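# Put one soap bar in each of three boxes, lidded

## Task

Finish with all three boxes upright on the table, each containing exactly one bar of soap and each covered by its lid. A box that is already closed may have nothing inside.

## Robot and tools

Robot: two six-joint arms, left_arm and right_arm, each ending in a parallel two-finger gripper. In the scene frame the left base sits at about (-0.046, +0.275, 0) m and the right base at about (-0.022, -0.322, 0) m. Both are turned only slightly about vertical, and both have +z up.

Frames: the scene frame has its origin on the table surface, halfway between the two nominal bases. +z points up, +x points out across the table, and +y points toward left_arm. The arm names do not match left and right in the images. Each arm reports its gripper pose (end_effector_position in metres, end_effector_quat_wxyz) in its own base frame, and so does its wrist camera. The fixed cameras and the table use the scene frame. The fingers point along the gripper's +z and separate along its y. The reported point lies between the pads, about 1 cm short of the tips. Printed poses can be a few centimetres off, more at long reach.

Joint order, used in every command row and every per-joint list in results: wrist pitch (joint4), waist (joint1), wrist roll (joint6), wrist yaw (joint5), elbow (joint3), shoulder (joint2). Stated ranges in rad: waist -2.880..2.880, shoulder 0.000..3.142, elbow 0.000..3.019, wrist pitch -1.693..1.571, wrist yaw -1.571..1.571, wrist roll -2.094..2.094. A real end stop can sit up to 0.084 rad either side of these.

Row layout: one list of 14 numbers covering both arms, each number in [-1, 1]. Numbers 1-6 are left_arm joint offsets in the order above and number 7 is the left opening. Numbers 8-14 are the same seven for right_arm. The joint numbers are scaled offsets, not poses. They count from the Joint targets reported when the action (or move) begins, not from the previous row. 1.0 equals 1.264 rad for waist, 1.32 for shoulder, 1.276 for elbow, 1.83 for wrist pitch, 6.358 for wrist yaw and 7.625 for wrist roll. Sending the same offset again moves the joint further. The opening is absolute: +1 is fully open and -1 is shut. A 0 in the opening slot is also a command, so to leave a gripper alone, repeat its current value (see Tool commands).

execute_actions(actions, cameras): actions is a list of actions. Each action is a table of up to 15 rows, and each row lasts one 1/30 s control step. If a table has fewer rows, its last row is held until 15 steps have passed. An empty list only returns state and images. An action is rejected for both arms if any joint would end more than 0.084 rad beyond its range. A malformed action also causes rejection. cameras is a list of names. Leaving it out, null or ["all"] gives all cameras, and [] gives none. An unknown name voids the call.

move(target, speed, blend, opening_speed, blocking, cameras): target is a single 14-number row or a list of up to 15 rows. Every row is an offset from the Joint targets at the call's start, never from the row before. All joints move together along smooth paths lasting 0.5 s to 10 s. Paths longer than 10 s stop short. speed is in rad/s for the joint with the most to travel, from 0.01 to 2 (default 0.5). It can be one value, or one per target. blend is a corner-rounding distance in rad, one value or one per target; 0 stops at each target. opening_speed is the rate of gripper change per second on the -1..+1 scale, at least 0.2. With blocking=false the call returns after about 0.5 s and the motion continues. Paths do not avoid obstacles or the other arm. The result ends with a move: line. It can say done, off_target (resting more than 0.035 rad from target), moving, held or fault. It can add limits=held, and for each lagging arm its worst joint and how far off that joint is.

wait(seconds 0 to 10, cameras): each arm keeps its last command, and any running move goes on. stop(cameras): brakes a running move, and it needs some distance to do so. zoom_image(camera, region=[x0,y0,x1,y1] in pixels, at most 504x504, origin top-left) enlarges part of a camera's latest image. read_manual(section="licences") returns licence text only. finished_scene(scene) ends the current scene for good; pass the number of the scene now running.

Cameras: cam_high and cam_low are 896x504 and fixed. cam_left_wrist and cam_right_wrist are 672x504 and ride on the grippers.

Results: Joint positions (rad) and Joint velocities (rad/s) list each arm's joints, then the finger-pad gap in m (0.094 when fully open). A velocities list reading "within noise" means that arm is still. Joint targets shows the baseline for your next offsets. Tool commands shows the current gripper commands. grip_measured is the opening on the command scale. It reads slightly wide when empty and up to about 0.064 narrower than a firmly squeezed part. grip_effort_nm is gripper motor effort (negative means closing). It does not measure pad force. Joint torques include the arm's own weight; numbers 1 and 5 wrap at ±28 N m. After execute_actions, step readings list joint angles at some control steps. "joint sent to its limit" means the joint reached its actual end stop. "joint command not followed" means the clearance check altered some targets. MOTOR HOT appears at 85 °C. At 100 °C that arm goes limp for 30-60 s (OVER-TEMPERATURE FAULT).

Motion limits: each joint's target may lead its measured angle by at most 0.264 (waist), 0.32 (shoulder), 0.276 (elbow), 0.33 (wrist pitch), 0.701 (wrist yaw) or 1.97 (wrist roll) rad. Targets that would move the gripper more than 110 mm from where it is get pulled back. Very small turns may not start. To stop an arm pressing on something, command its targets back past its measured positions.

Gripping: each pad squeezes with roughly 50-64 N. Close slowly with a low opening_speed on anything fragile. To let go, command well above grip_measured.

Avoid: dropping parts, releasing parts while they are moving, fast impacts, heavy pressing, and arm-to-arm contact, which can end the scene. Leaving anything off the table fails the task. Do not hold loads or stretched poses for long, since motors heat. Parts you hold may be briefly tugged, and loose items may be nudged.

Each tool is called by a JSON object that holds its "name" and its "arguments", one argument or row to a line.

## Session

{"name": "execute_actions", "arguments": {
  "actions": []
}}

Scene clock: 0.00 s.
left_arm: end_effector_position=(+0.5905, -0.2707, +0.2097) grip_measured=+1.000 grip_effort_nm=n/a end_effector_quat_wxyz=(+0.442, -0.131, +0.873, +0.161) | right_arm: end_effector_position=(+0.1384, +0.3040, +0.3106) grip_measured=+1.000 grip_effort_nm=n/a end_effector_quat_wxyz=(+0.083, -0.601, +0.786, +0.123)
Joint names: [wrist pitch, waist, wrist roll, wrist yaw, elbow, shoulder]
Joint positions: left_arm=[-0.693 -0.629 -0.666 -0.848 1.484 1.795 0.094] | right_arm=[-1.458 1.064 -0.221 -0.157 1.194 1.054 0.094]
Joint velocities: within noise
Joint torques (N m): no reading
Motor temperatures (°C): left_arm=[31 32 31 29 29 32 33] | right_arm=[34 34 31 31 34 30 30]
Heat: left arm: hottest gripper 33 °C; right arm: hottest waist 34 °C.
Joint targets: left_arm=[-0.691 -0.629 -0.666 -0.848 1.507 1.800] | right_arm=[-1.457 1.064 -0.221 -0.157 1.218 1.057]
Tool commands: left_gripper/opening=+1.0 right_gripper/opening=+1.0

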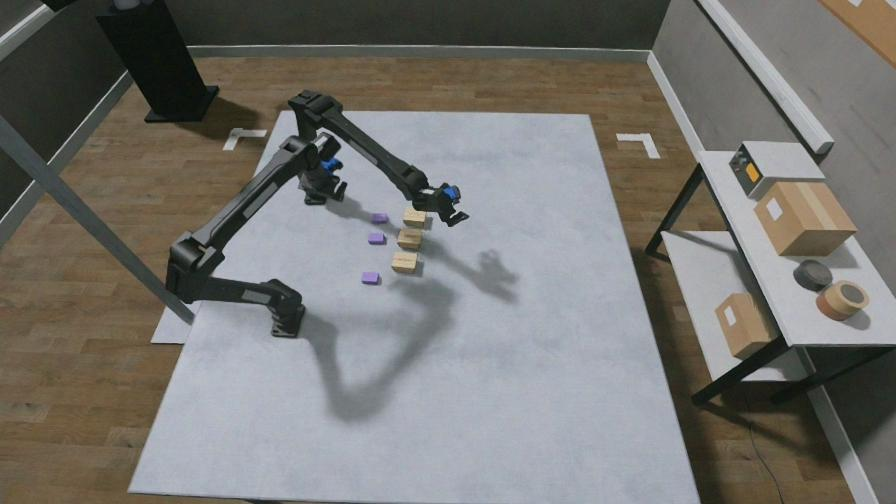

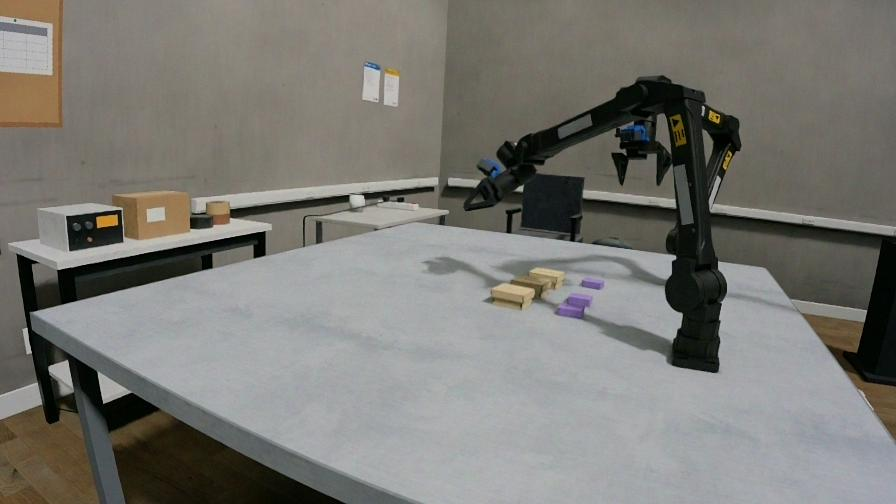

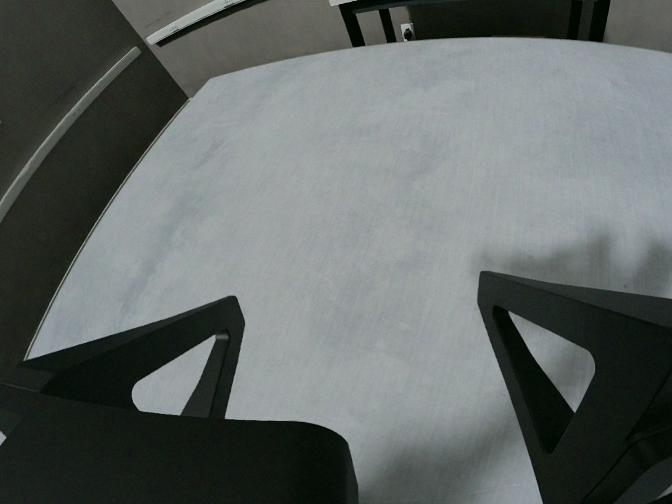

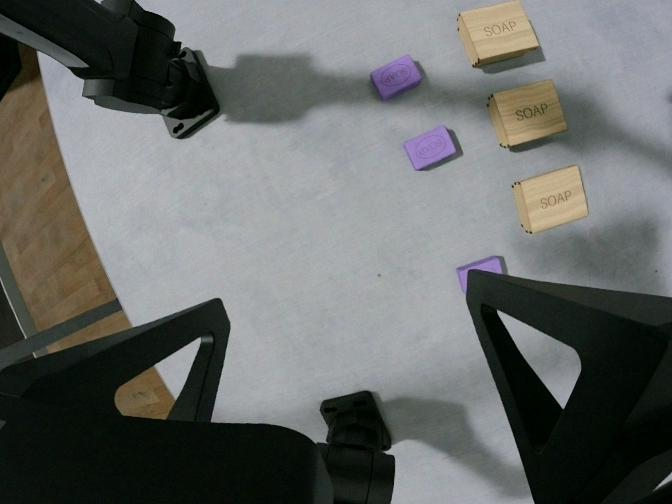

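{"name": "zoom_image", "arguments": {
  "camera": "cam_right_wrist",
  "region": [340, 0, 640, 300]
}}

{"name": "zoom_image", "arguments": {
  "camera": "cam_low",
  "region": [470, 250, 630, 340]
}}

{"name": "zoom_image", "arguments": {
  "camera": "cam_high",
  "region": [340, 180, 480, 300]
}}

Scaled by 1.680 from the camera's 672x504 image, which has a finer 960x720 frame.

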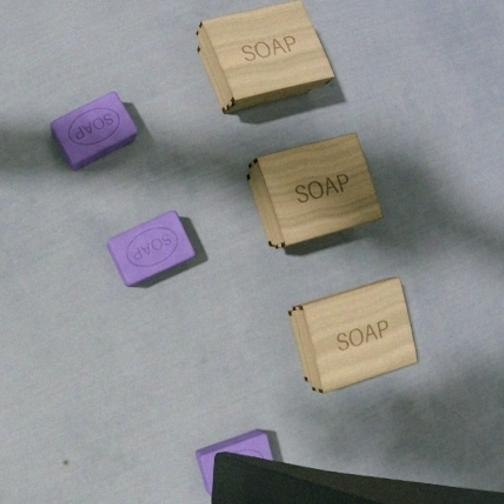

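Scaled by 3.150 from the camera's 896x504 image, which has a finer 1280x720 frame.

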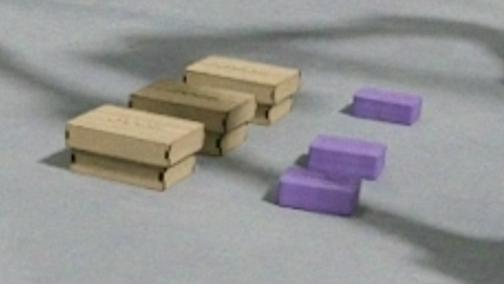

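Scaled by 3.600 from the camera's 896x504 image, which has a finer 1280x720 frame.

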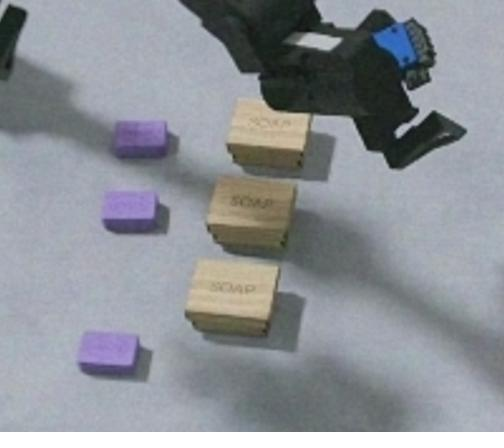

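{"name": "move", "arguments": {
  "target": [
    [0,0.893,0,0,0,0,1, 0,0,0,0,0,0,1],
    [0,0.893,0,0,0,0,1, 0.031,-0.228,0.1273,0.0247,0.3495,0.384,1]
  ],
  "speed": 0.8
}}

{"name": "zoom_image", "arguments": {
  "camera": "cam_right_wrist",
  "region": [130, 0, 634, 504]
}}

Scene clock: 116.00 s.
left_arm: end_effector_position=(+0.4941, +0.4217, +0.2097) grip_measured=+1.000 grip_effort_nm=-0.002 end_effector_quat_wxyz=(+0.286, -0.580, +0.665, +0.373) | right_arm: end_effector_position=(+0.3667, +0.3616, +0.2914) grip_measured=+1.000 grip_effort_nm=-0.051 end_effector_quat_wxyz=(+0.078, -0.021, +0.994, +0.075)
Joint names: [wrist pitch, waist, wrist roll, wrist yaw, elbow, shoulder]
Joint positions: left_arm=[-0.693 0.507 -0.666 -0.848 1.484 1.795 0.094] | right_arm=[-1.409 0.778 0.737 -0.002 1.602 1.547 0.094]
Joint velocities: within noise
Joint torques (N m): left_arm=[1.98 -2.14 -0.08 -0.53 12.94 -21.07] | right_arm=[1.07 -0.15 0.06 -0.05 15.42 -12.75]
Motor temperatures (°C): left_arm=[30 31 30 29 40 37 31] | right_arm=[34 34 30 31 44 30 30]
Heat: left arm: hottest elbow 40 °C; right arm: hottest elbow 44 °C.
Joint targets: left_arm=[-0.691 0.500 -0.666 -0.848 1.507 1.800] | right_arm=[-1.400 0.776 0.749 -0.001 1.663 1.563]
move: off_target (right_arm); right_arm: the elbow is farthest, 0.062 rad from its target

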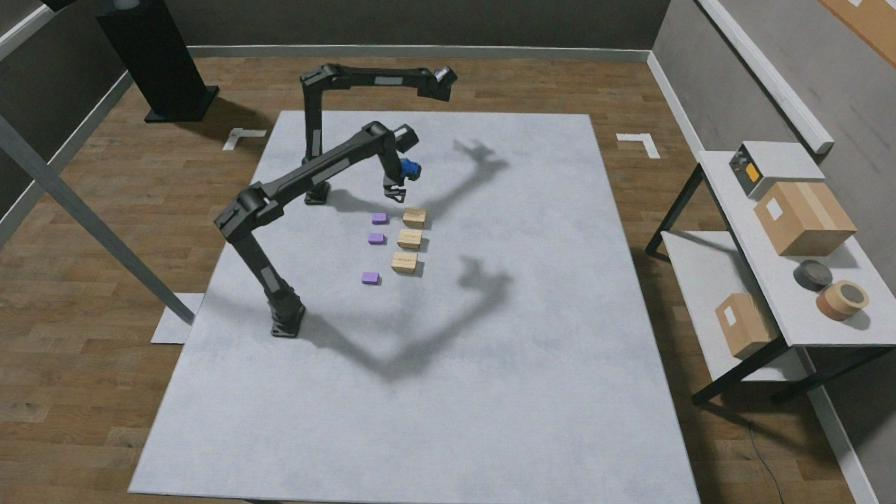

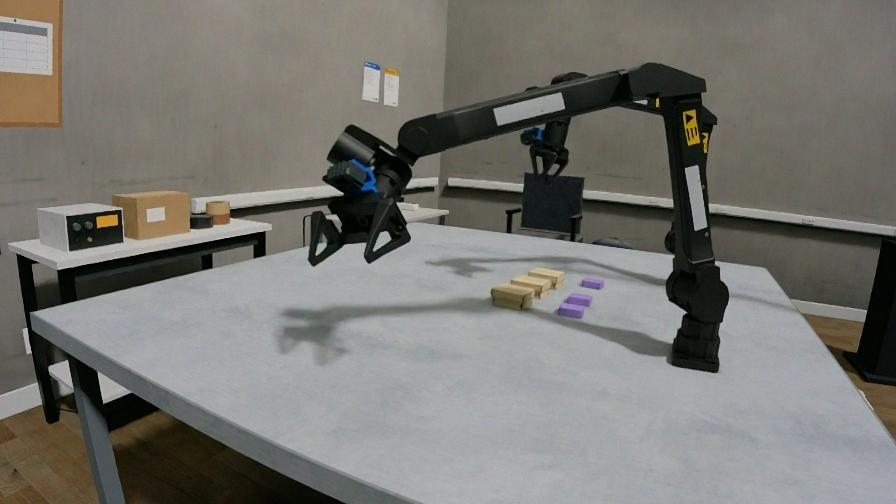

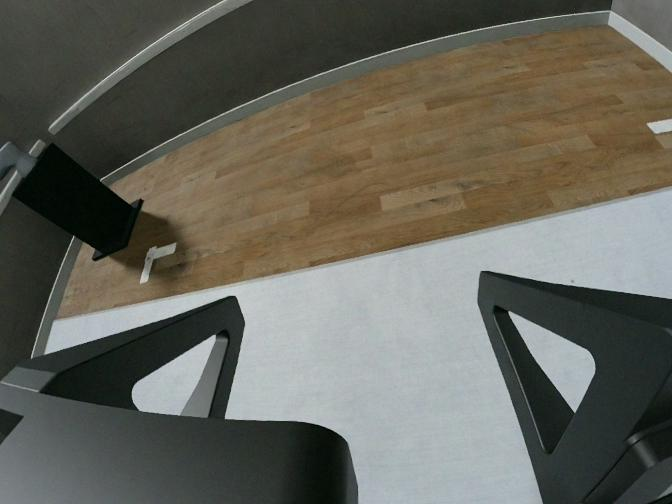

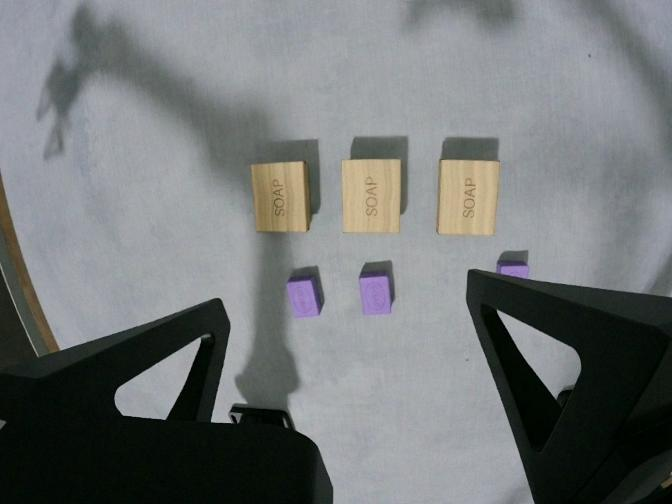

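Scaled by 1.000.

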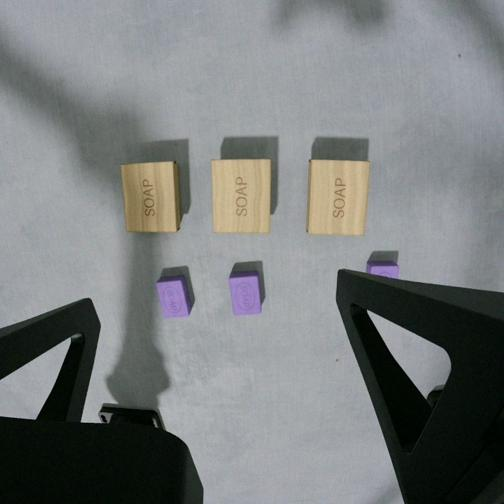

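{"name": "move", "arguments": {
  "target": [0,0,0,0,0,0,1, 0.0667,-0.117,-0.0193,0,-0.2516,0.0356,1],
  "speed": 0.8,
  "cameras": ["cam_right_wrist","cam_low"]
}}

{"name": "zoom_image", "arguments": {
  "camera": "cam_low",
  "region": [440, 200, 620, 340]
}}

Scene clock: 180.33 s.
left_arm: end_effector_position=(+0.4941, +0.4217, +0.2097) grip_measured=+1.000 grip_effort_nm=-0.017 end_effector_quat_wxyz=(+0.286, -0.580, +0.665, +0.373) | right_arm: end_effector_position=(+0.3883, +0.2802, +0.1609) grip_measured=+1.000 grip_effort_nm=-0.046 end_effector_quat_wxyz=(+0.008, -0.006, +1.000, +0.006)
Joint names: [wrist pitch, waist, wrist roll, wrist yaw, elbow, shoulder]
Joint positions: left_arm=[-0.693 0.507 -0.666 -0.848 1.484 1.795 0.094] | right_arm=[-1.288 0.626 0.614 -0.001 1.348 1.612 0.094]
Joint velocities: within noise
Joint torques (N m): left_arm=[1.98 -2.2 -0.09 -0.53 12.93 -21.01] | right_arm=[0.76 0.32 -0.08 -0.11 9.02 -14.56]
Motor temperatures (°C): left_arm=[30 31 30 29 42 38 30] | right_arm=[33 34 29 30 54 32 30]
Heat: left arm: hottest elbow 42 °C; right arm: hottest elbow 54 °C.
Joint targets: left_arm=[-0.691 0.500 -0.666 -0.848 1.507 1.800] | right_arm=[-1.279 0.628 0.602 0.000 1.342 1.610]
move: done
Images, in order (width x height): cam_low 896x504, cam_right_wrist 672x504.

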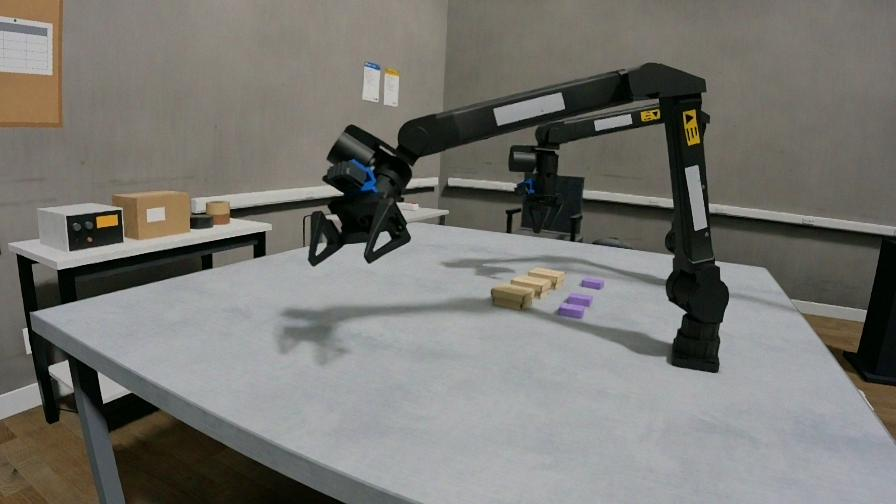

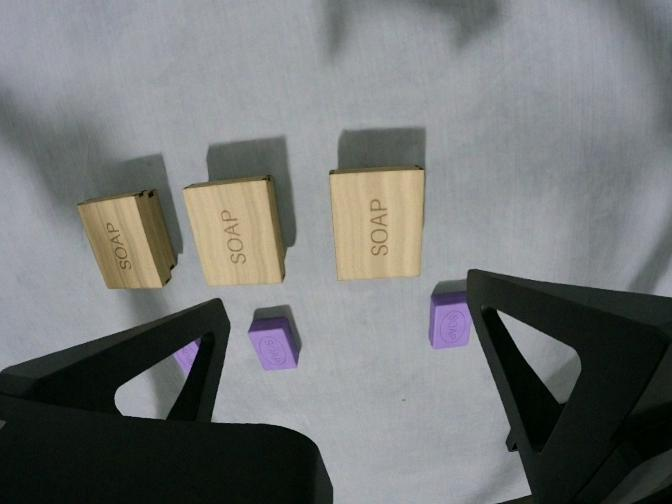

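Scaled by 2.800 from the camera's 896x504 image, which has a finer 1280x720 frame.

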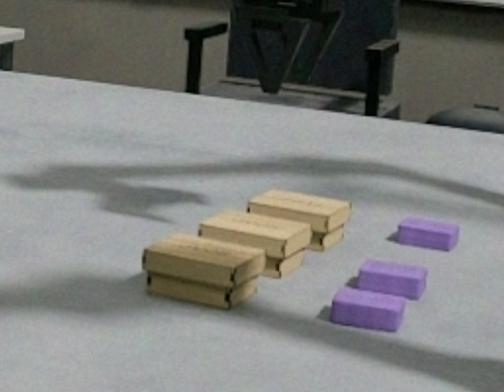

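{"name": "move", "arguments": {
  "target": [0,0,0,0,0,0,1, 0.1055,-0.0251,0.005,0,-0.1254,0.0432,1],
  "cameras": ["cam_right_wrist","cam_low"]
}}

{"name": "zoom_image", "arguments": {
  "camera": "cam_low",
  "region": [440, 200, 620, 340]
}}

Scene clock: 220.47 s.
left_arm: end_effector_position=(+0.4941, +0.4217, +0.2097) grip_measured=+1.000 grip_effort_nm=-0.012 end_effector_quat_wxyz=(+0.286, -0.580, +0.665, +0.373) | right_arm: end_effector_position=(+0.3849, +0.2640, +0.0862) grip_measured=+1.000 grip_effort_nm=-0.051 end_effector_quat_wxyz=(+0.006, +0.013, +1.000, +0.005)
Joint names: [wrist pitch, waist, wrist roll, wrist yaw, elbow, shoulder]
Joint positions: left_arm=[-0.693 0.507 -0.666 -0.848 1.484 1.795 0.094] | right_arm=[-1.094 0.602 0.629 -0.001 1.193 1.654 0.094]
Joint velocities: within noise
Joint torques (N m): left_arm=[1.98 -2.2 -0.08 -0.53 12.94 -21.01] | right_arm=[0.73 -0.44 0.15 -0.11 7.95 -13.16]
Motor temperatures (°C): left_arm=[30 31 29 29 43 38 30] | right_arm=[33 34 29 30 47 34 30]
Heat: left arm: hottest elbow 43 °C; right arm: hottest elbow 47 °C.
Joint targets: left_arm=[-0.691 0.500 -0.666 -0.848 1.507 1.800] | right_arm=[-1.085 0.596 0.640 0.000 1.182 1.667]
move: done
Images, in order (width x height): cam_low 896x504, cam_right_wrist 672x504.

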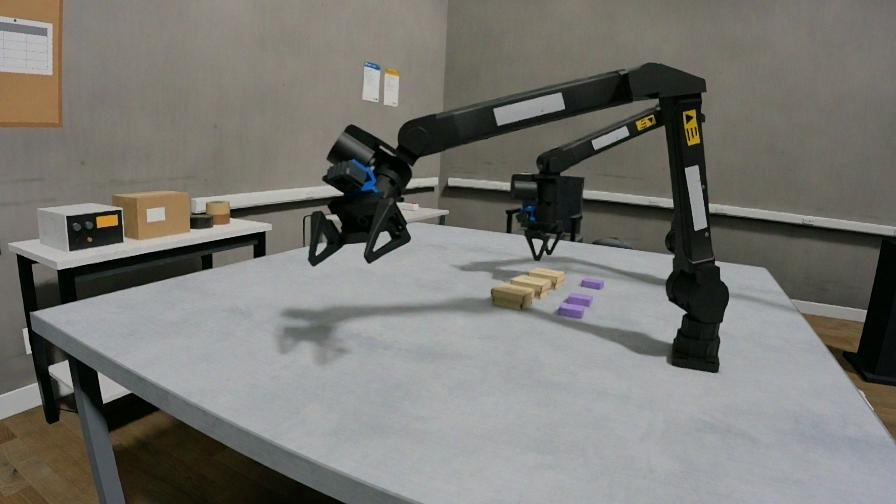

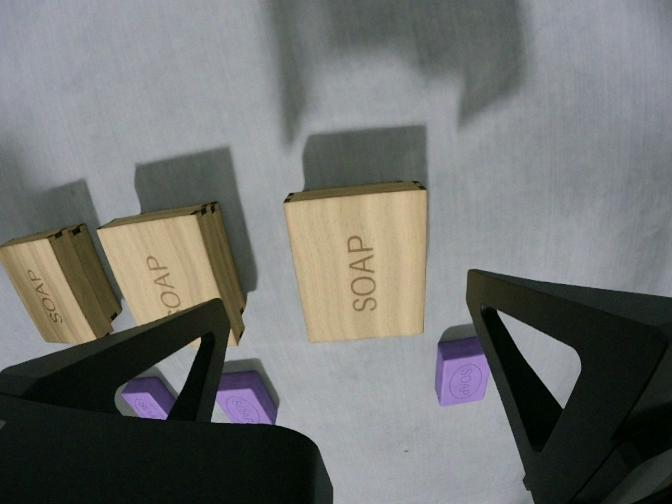

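Scaled by 2.800 from the camera's 896x504 image, which has a finer 1280x720 frame.

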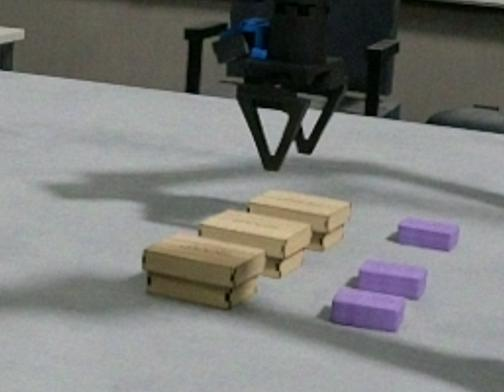

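{"name": "move", "arguments": {
  "target": [0,0,0,0,0,0,1, 0.047,-0.0100,0.003,0,-0.0266,0.0402,1],
  "speed": 0.3,
  "cameras": ["cam_right_wrist","cam_low"]
}}

{"name": "zoom_image", "arguments": {
  "camera": "cam_low",
  "region": [480, 220, 600, 320]
}}

Scene clock: 239.67 s.
left_arm: end_effector_position=(+0.4941, +0.4217, +0.2097) grip_measured=+1.000 grip_effort_nm=-0.012 end_effector_quat_wxyz=(+0.286, -0.580, +0.665, +0.373) | right_arm: end_effector_position=(+0.3912, +0.2620, +0.0540) grip_measured=+1.000 grip_effort_nm=-0.051 end_effector_quat_wxyz=(+0.008, +0.030, +0.999, +0.006)
Joint names: [wrist pitch, waist, wrist roll, wrist yaw, elbow, shoulder]
Joint positions: left_arm=[-0.693 0.507 -0.666 -0.848 1.484 1.795 0.094] | right_arm=[-1.008 0.591 0.651 -0.001 1.16 1.702 0.094]
Joint velocities: within noise
Joint torques (N m): left_arm=[1.98 -2.14 -0.09 -0.53 12.94 -21.07] | right_arm=[0.84 -0.56 0.1 -0.11 7.49 -13.16]
Motor temperatures (°C): left_arm=[29 31 29 29 44 38 30] | right_arm=[33 34 29 30 44 34 30]
Heat: left arm: hottest elbow 44 °C; right arm: hottest elbow 44 °C.
Joint targets: left_arm=[-0.691 0.500 -0.666 -0.848 1.507 1.800] | right_arm=[-0.999 0.583 0.663 0.000 1.148 1.720]
move: done
Images, in order (width x height): cam_low 896x504, cam_right_wrist 672x504.

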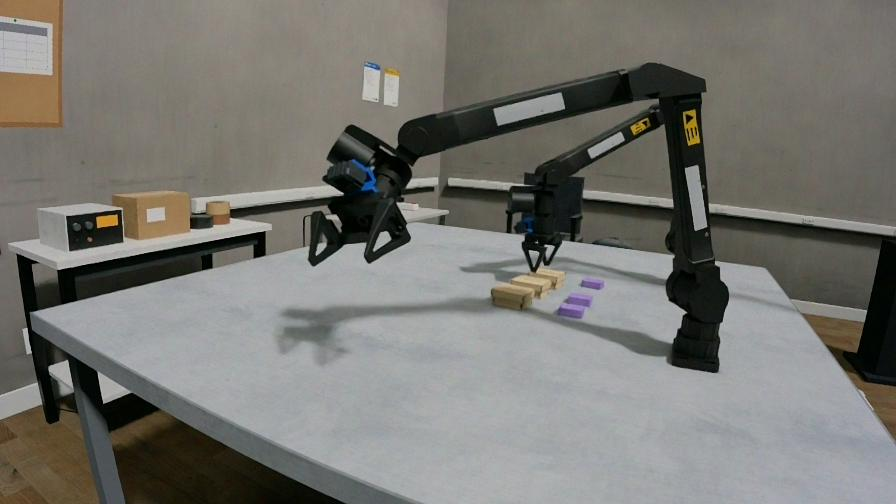

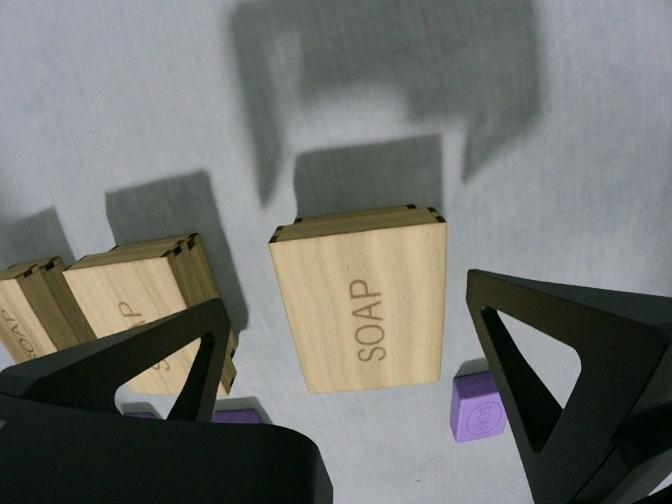

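Scaled by 4.200 from the camera's 896x504 image, which has a finer 1280x720 frame.

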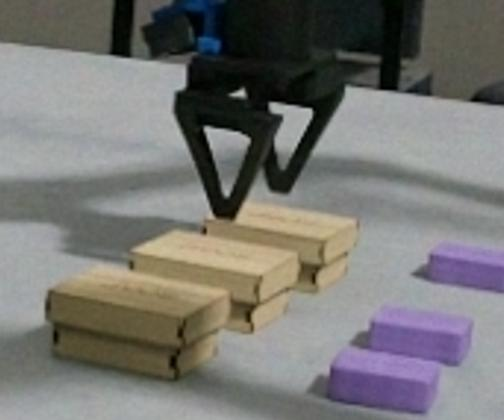

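{"name": "move", "arguments": {
  "target": [0,0,0,0,0,0,1, 0.0197,0,0,0,-0.0243,0.0038,0.66],
  "speed": 0.2,
  "cameras": ["cam_right_wrist","cam_low"]
}}

{"name": "zoom_image", "arguments": {
  "camera": "cam_low",
  "region": [480, 220, 600, 320]
}}

Scene clock: 258.07 s.
left_arm: end_effector_position=(+0.4941, +0.4217, +0.2097) grip_measured=+1.000 grip_effort_nm=-0.012 end_effector_quat_wxyz=(+0.286, -0.580, +0.665, +0.373) | right_arm: end_effector_position=(+0.3881, +0.2599, +0.0449) grip_measured=+0.662 grip_effort_nm=-0.120 end_effector_quat_wxyz=(+0.011, +0.030, +0.999, +0.008)
Joint names: [wrist pitch, waist, wrist roll, wrist yaw, elbow, shoulder]
Joint positions: left_arm=[-0.693 0.507 -0.666 -0.848 1.484 1.795 0.094] | right_arm=[-0.972 0.591 0.652 -0.001 1.132 1.702 0.078]
Joint velocities: within noise
Joint torques (N m): left_arm=[1.96 -2.2 -0.08 -0.52 12.94 -21.07] | right_arm=[0.66 -0.56 0.11 -0.11 7.09 -12.57]
Motor temperatures (°C): left_arm=[29 31 29 29 44 38 30] | right_arm=[33 34 29 30 42 33 30]
Heat: left arm: hottest elbow 44 °C; right arm: hottest elbow 42 °C.
Joint targets: left_arm=[-0.691 0.500 -0.666 -0.848 1.507 1.800] | right_arm=[-0.963 0.583 0.663 0.000 1.117 1.725]
move: done
Images, in order (width x height): cam_low 896x504, cam_right_wrist 672x504.

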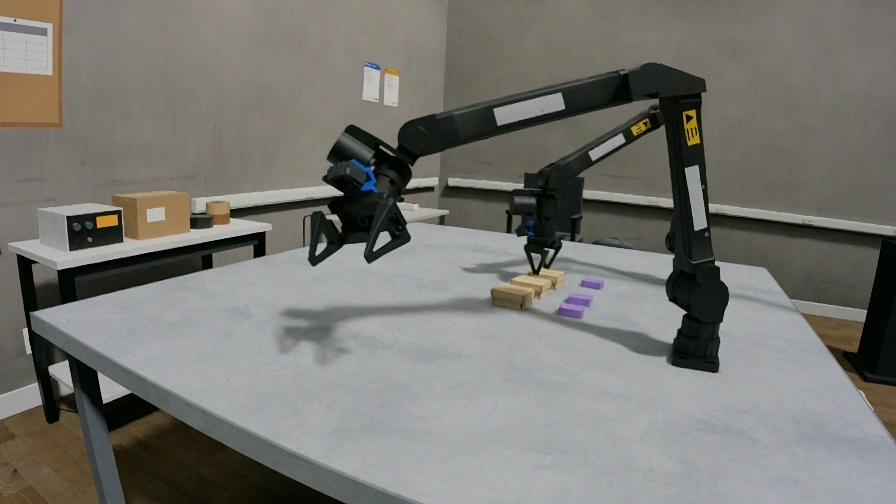

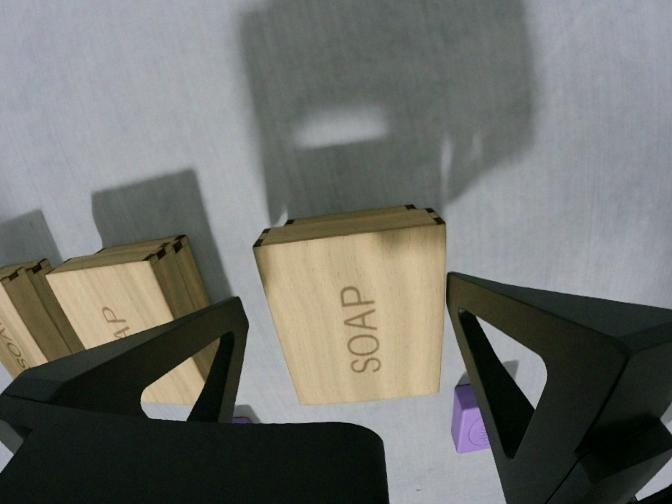

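Scaled by 4.200 from the camera's 896x504 image, which has a finer 1280x720 frame.

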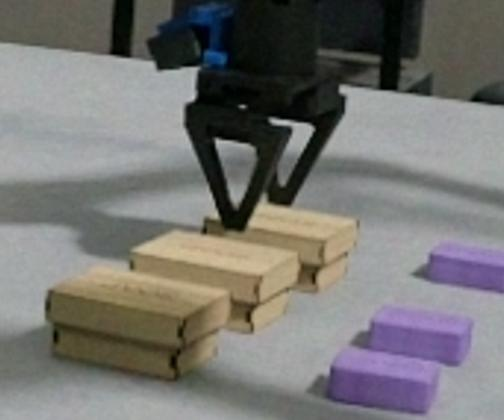

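{"name": "move", "arguments": {
  "target": [0,0,0,0,0,0,1, 0.0153,0.004,0.003,0,-0.0266,-0.0045,0.66],
  "speed": 0.2,
  "cameras": ["cam_right_wrist","cam_low"]
}}

{"name": "zoom_image", "arguments": {
  "camera": "cam_low",
  "region": [480, 220, 600, 320]
}}

Scene clock: 276.73 s.
left_arm: end_effector_position=(+0.4941, +0.4217, +0.2097) grip_measured=+1.000 grip_effort_nm=-0.012 end_effector_quat_wxyz=(+0.286, -0.580, +0.665, +0.373) | right_arm: end_effector_position=(+0.3808, +0.2550, +0.0339) grip_measured=+0.662 grip_effort_nm=-0.125 end_effector_quat_wxyz=(+0.008, +0.042, +0.999, +0.007)
Joint names: [wrist pitch, waist, wrist roll, wrist yaw, elbow, shoulder]
Joint positions: left_arm=[-0.693 0.507 -0.666 -0.848 1.484 1.795 0.094] | right_arm=[-0.944 0.591 0.674 -0.001 1.097 1.702 0.078]
Joint velocities: within noise
Joint torques (N m): left_arm=[1.98 -2.14 -0.08 -0.53 12.94 -21.01] | right_arm=[0.76 -0.09 0.1 -0.11 6.94 -12.86]
Motor temperatures (°C): left_arm=[29 31 29 29 44 39 30] | right_arm=[33 34 29 30 41 32 30]
Heat: left arm: hottest elbow 44 °C; right arm: hottest elbow 41 °C.
Joint targets: left_arm=[-0.691 0.500 -0.666 -0.848 1.507 1.800] | right_arm=[-0.935 0.589 0.686 0.000 1.083 1.719]
move: done
Images, in order (width x height): cam_low 896x504, cam_right_wrist 672x504.

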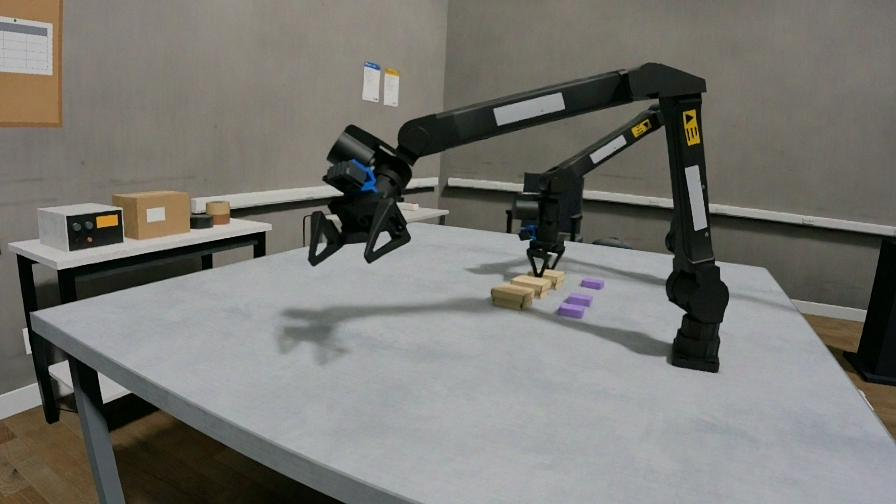

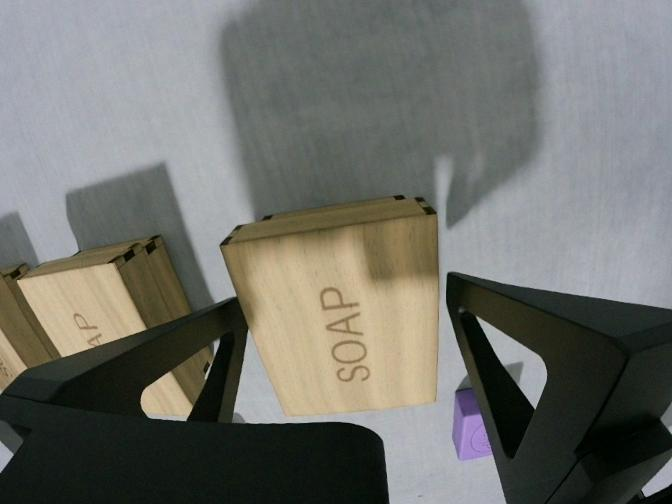

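Scaled by 4.200 from the camera's 896x504 image, which has a finer 1280x720 frame.

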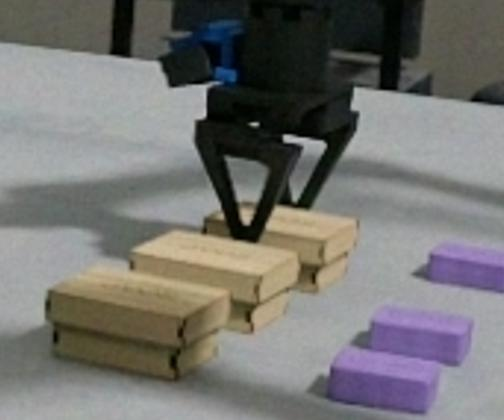

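{"name": "move", "arguments": {
  "target": [0,0,0,0,0,0,1, 0,0,0,0,0,0,0.2],
  "opening_speed": 0.3,
  "cameras": ["cam_right_wrist"]
}}

Scene clock: 284.93 s.
left_arm: end_effector_position=(+0.4941, +0.4217, +0.2097) grip_measured=+1.000 grip_effort_nm=-0.012 end_effector_quat_wxyz=(+0.286, -0.580, +0.665, +0.373) | right_arm: end_effector_position=(+0.3809, +0.2550, +0.0339) grip_measured=+0.367 grip_effort_nm=-1.082 end_effector_quat_wxyz=(+0.009, +0.042, +0.999, +0.007)
Joint names: [wrist pitch, waist, wrist roll, wrist yaw, elbow, shoulder]
Joint positions: left_arm=[-0.693 0.507 -0.666 -0.848 1.484 1.795 0.094] | right_arm=[-0.944 0.591 0.675 -0.001 1.097 1.702 0.064]
Joint velocities: within noise
Joint torques (N m): left_arm=[1.98 -2.2 -0.09 -0.53 12.93 -21.07] | right_arm=[0.73 -0.15 0.12 -0.11 6.93 -12.86]
Motor temperatures (°C): left_arm=[29 31 29 29 44 39 30] | right_arm=[33 34 29 30 41 32 30]
Heat: left arm: hottest elbow 44 °C; right arm: hottest elbow 41 °C.
Joint targets: left_arm=[-0.691 0.500 -0.666 -0.848 1.507 1.800] | right_arm=[-0.935 0.589 0.686 0.000 1.083 1.719]
move: done
Images, in order (width x height): cam_right_wrist 672x504.

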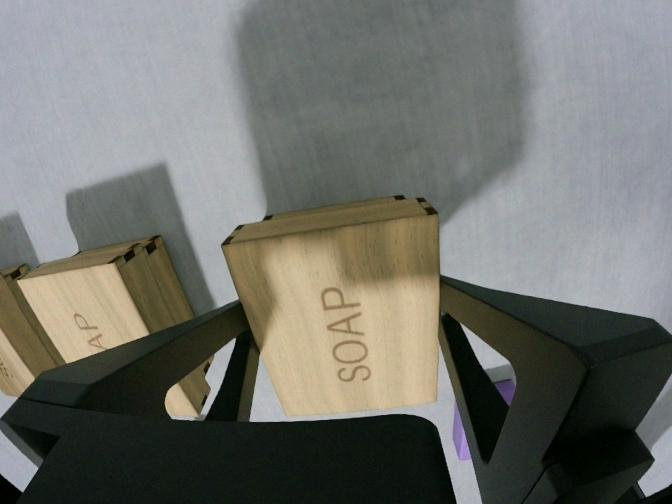

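{"name": "move", "arguments": {
  "target": [
    [0,0,0,0,0,0,1, -0.0423,0,0,0,0.0247,-0.0348,0.2],
    [0,0,0,0,0,0,1, -0.1421,0,0,0,0.1019,-0.0989,0.2]
  ],
  "speed": 0.25,
  "blend": 0.03
}}

{"name": "zoom_image", "arguments": {
  "camera": "cam_low",
  "region": [480, 220, 600, 320]
}}

Scene clock: 299.77 s.
left_arm: end_effector_position=(+0.4941, +0.4217, +0.2097) grip_measured=+1.000 grip_effort_nm=-0.012 end_effector_quat_wxyz=(+0.286, -0.580, +0.665, +0.373) | right_arm: end_effector_position=(+0.3599, +0.2410, +0.1006) grip_measured=+0.367 grip_effort_nm=-1.072 end_effector_quat_wxyz=(-0.021, +0.042, +0.999, -0.015)
Joint names: [wrist pitch, waist, wrist roll, wrist yaw, elbow, shoulder]
Joint positions: left_arm=[-0.693 0.507 -0.666 -0.848 1.484 1.795 0.094] | right_arm=[-1.187 0.591 0.675 -0.001 1.161 1.597 0.064]
Joint velocities: within noise
Joint torques (N m): left_arm=[1.98 -2.14 -0.08 -0.53 12.94 -21.07] | right_arm=[-0.02 -0.15 0.12 -0.11 13.18 -14.1]
Motor temperatures (°C): left_arm=[29 31 29 29 45 39 30] | right_arm=[33 34 29 30 41 32 31]
Heat: left arm: hottest elbow 45 °C; right arm: hottest elbow 41 °C.
Joint targets: left_arm=[-0.691 0.500 -0.666 -0.848 1.507 1.800] | right_arm=[-1.195 0.589 0.686 0.000 1.213 1.589]
move: off_target (right_arm); right_arm: the elbow is farthest, 0.052 rad from its target

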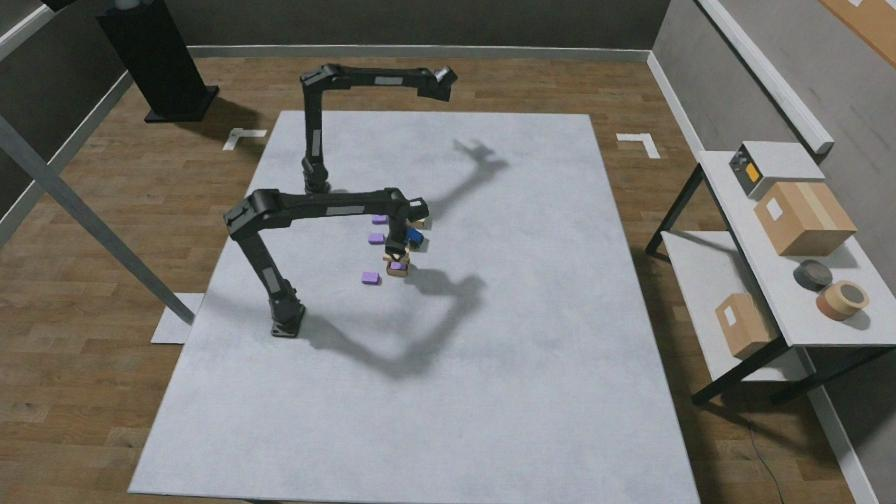

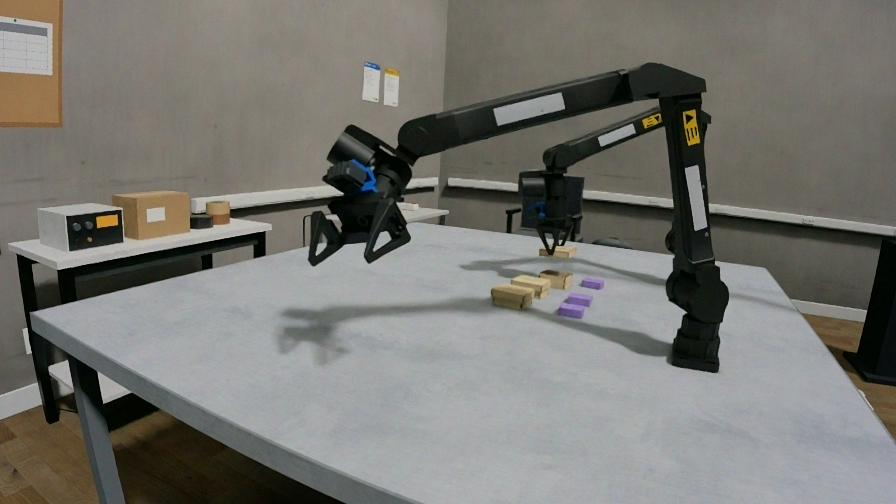

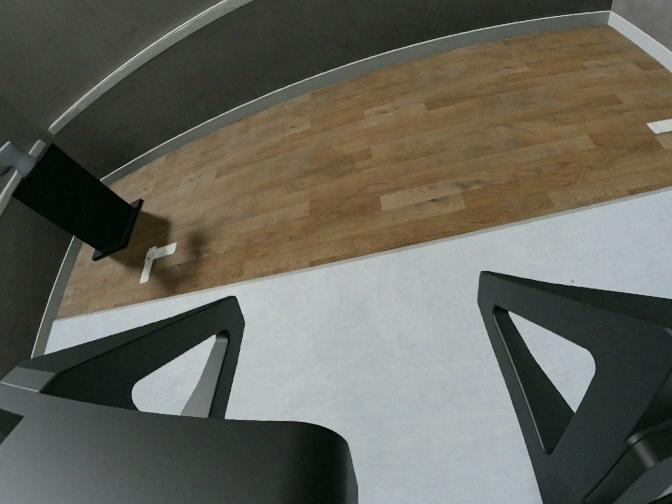

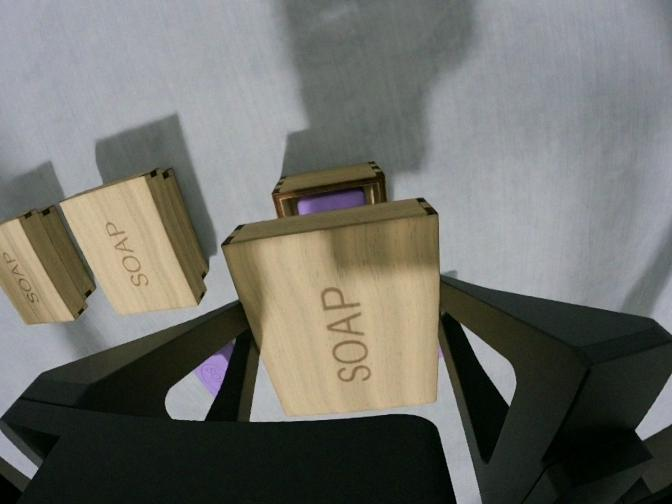

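Scaled by 4.200 from the camera's 896x504 image, which has a finer 1280x720 frame.

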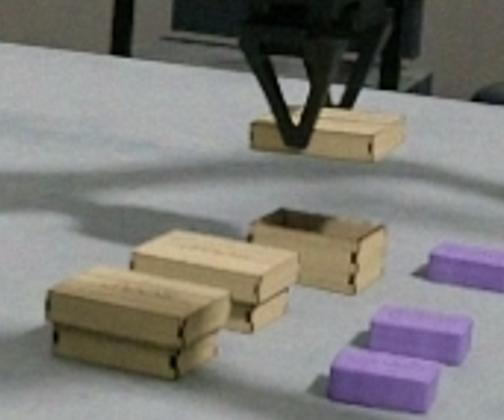

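{"name": "zoom_image", "arguments": {
  "camera": "cam_right_wrist",
  "region": [240, 130, 440, 280]
}}

{"name": "zoom_image", "arguments": {
  "camera": "cam_high",
  "region": [350, 200, 450, 300]
}}

Scaled by 2.520 from the camera's 672x504 image, which has a finer 960x720 frame.

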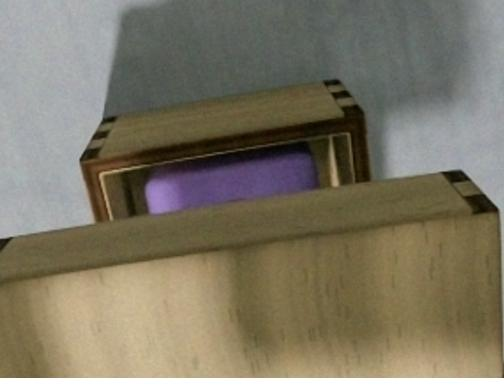

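Scaled by 5.040 from the camera's 896x504 image, which has a finer 1280x720 frame.

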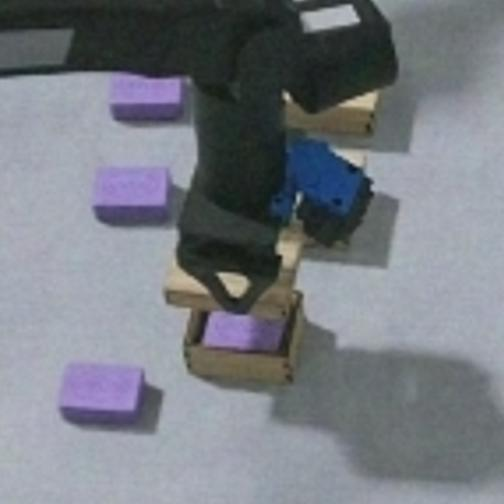

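{"name": "move", "arguments": {
  "target": [
    [0,0,0,0,0,0,0.2, -0.0536,-0.0973,-0.0161,0,0.2982,0.2136,0.2],
    [0,0,0,0,0,0,0.2, 0.0587,-0.0973,-0.0161,0,0.2061,0.2803,0.2]
  ],
  "speed": 0.4,
  "cameras": ["cam_right_wrist","cam_low","cam_high"]
}}

{"name": "zoom_image", "arguments": {
  "camera": "cam_low",
  "region": [480, 220, 600, 320]
}}

{"name": "zoom_image", "arguments": {
  "camera": "cam_high",
  "region": [350, 200, 450, 300]
}}

Scene clock: 337.70 s.
left_arm: end_effector_position=(+0.4941, +0.4217, +0.2097) grip_measured=+0.202 grip_effort_nm=-0.134 end_effector_quat_wxyz=(+0.286, -0.580, +0.665, +0.373) | right_arm: end_effector_position=(+0.5084, +0.2573, +0.0448) grip_measured=+0.367 grip_effort_nm=-1.067 end_effector_quat_wxyz=(+0.008, +0.053, +0.999, +0.005)
Joint names: [wrist pitch, waist, wrist roll, wrist yaw, elbow, shoulder]
Joint positions: left_arm=[-0.693 0.507 -0.666 -0.848 1.484 1.795 0.056] | right_arm=[-1.097 0.469 0.575 -0.001 1.486 1.942 0.064]
Joint velocities: within noise
Joint torques (N m): left_arm=[1.96 -2.14 -0.08 -0.52 12.93 -21.01] | right_arm=[0.75 -0.21 -0.1 -0.11 8.03 -17.2]
Motor temperatures (°C): left_arm=[29 31 29 29 45 39 30] | right_arm=[33 34 29 30 47 34 31]
Heat: left arm: hottest elbow 45 °C; right arm: hottest elbow 47 °C.
Joint targets: left_arm=[-0.691 0.500 -0.666 -0.848 1.507 1.800] | right_arm=[-1.088 0.466 0.563 0.000 1.476 1.959]
move: done
Images, in order (width x height): cam_high 896x504, cam_low 896x504, cam_right_wrist 672x504.

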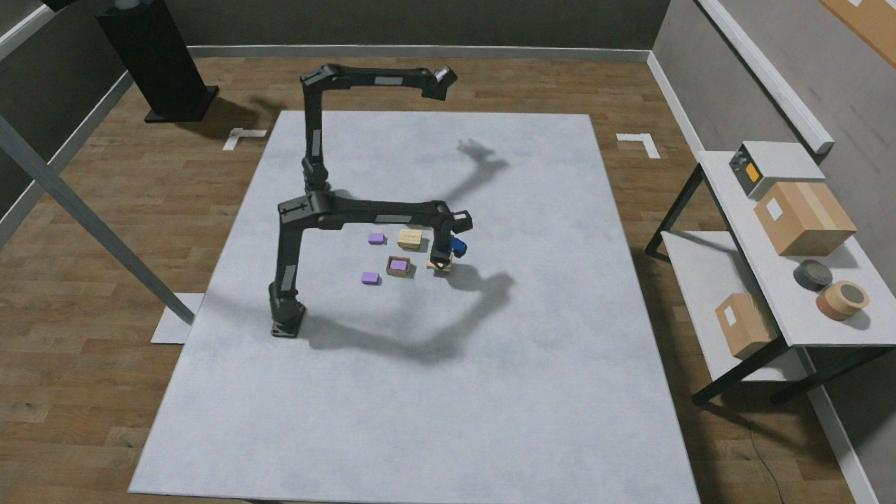

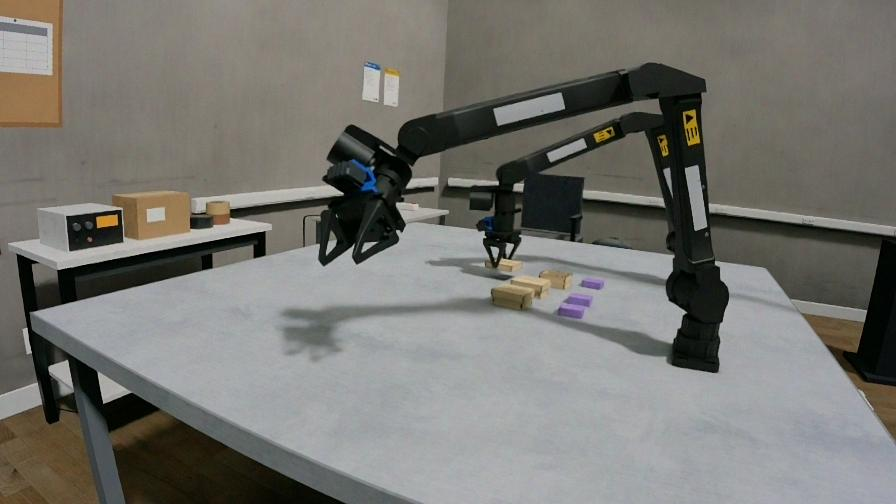

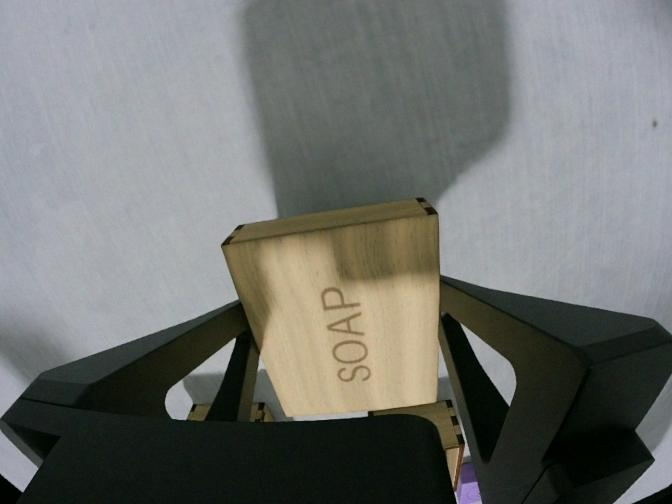

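Scaled by 4.200 from the camera's 896x504 image, which has a finer 1280x720 frame.

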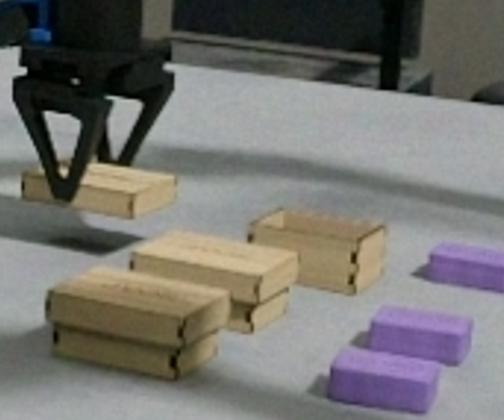

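Scaled by 5.040 from the camera's 896x504 image, which has a finer 1280x720 frame.

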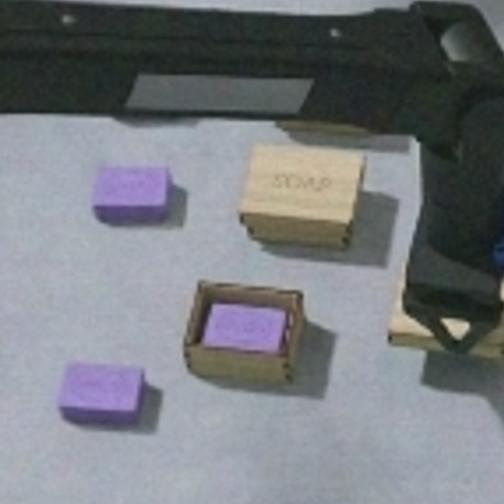

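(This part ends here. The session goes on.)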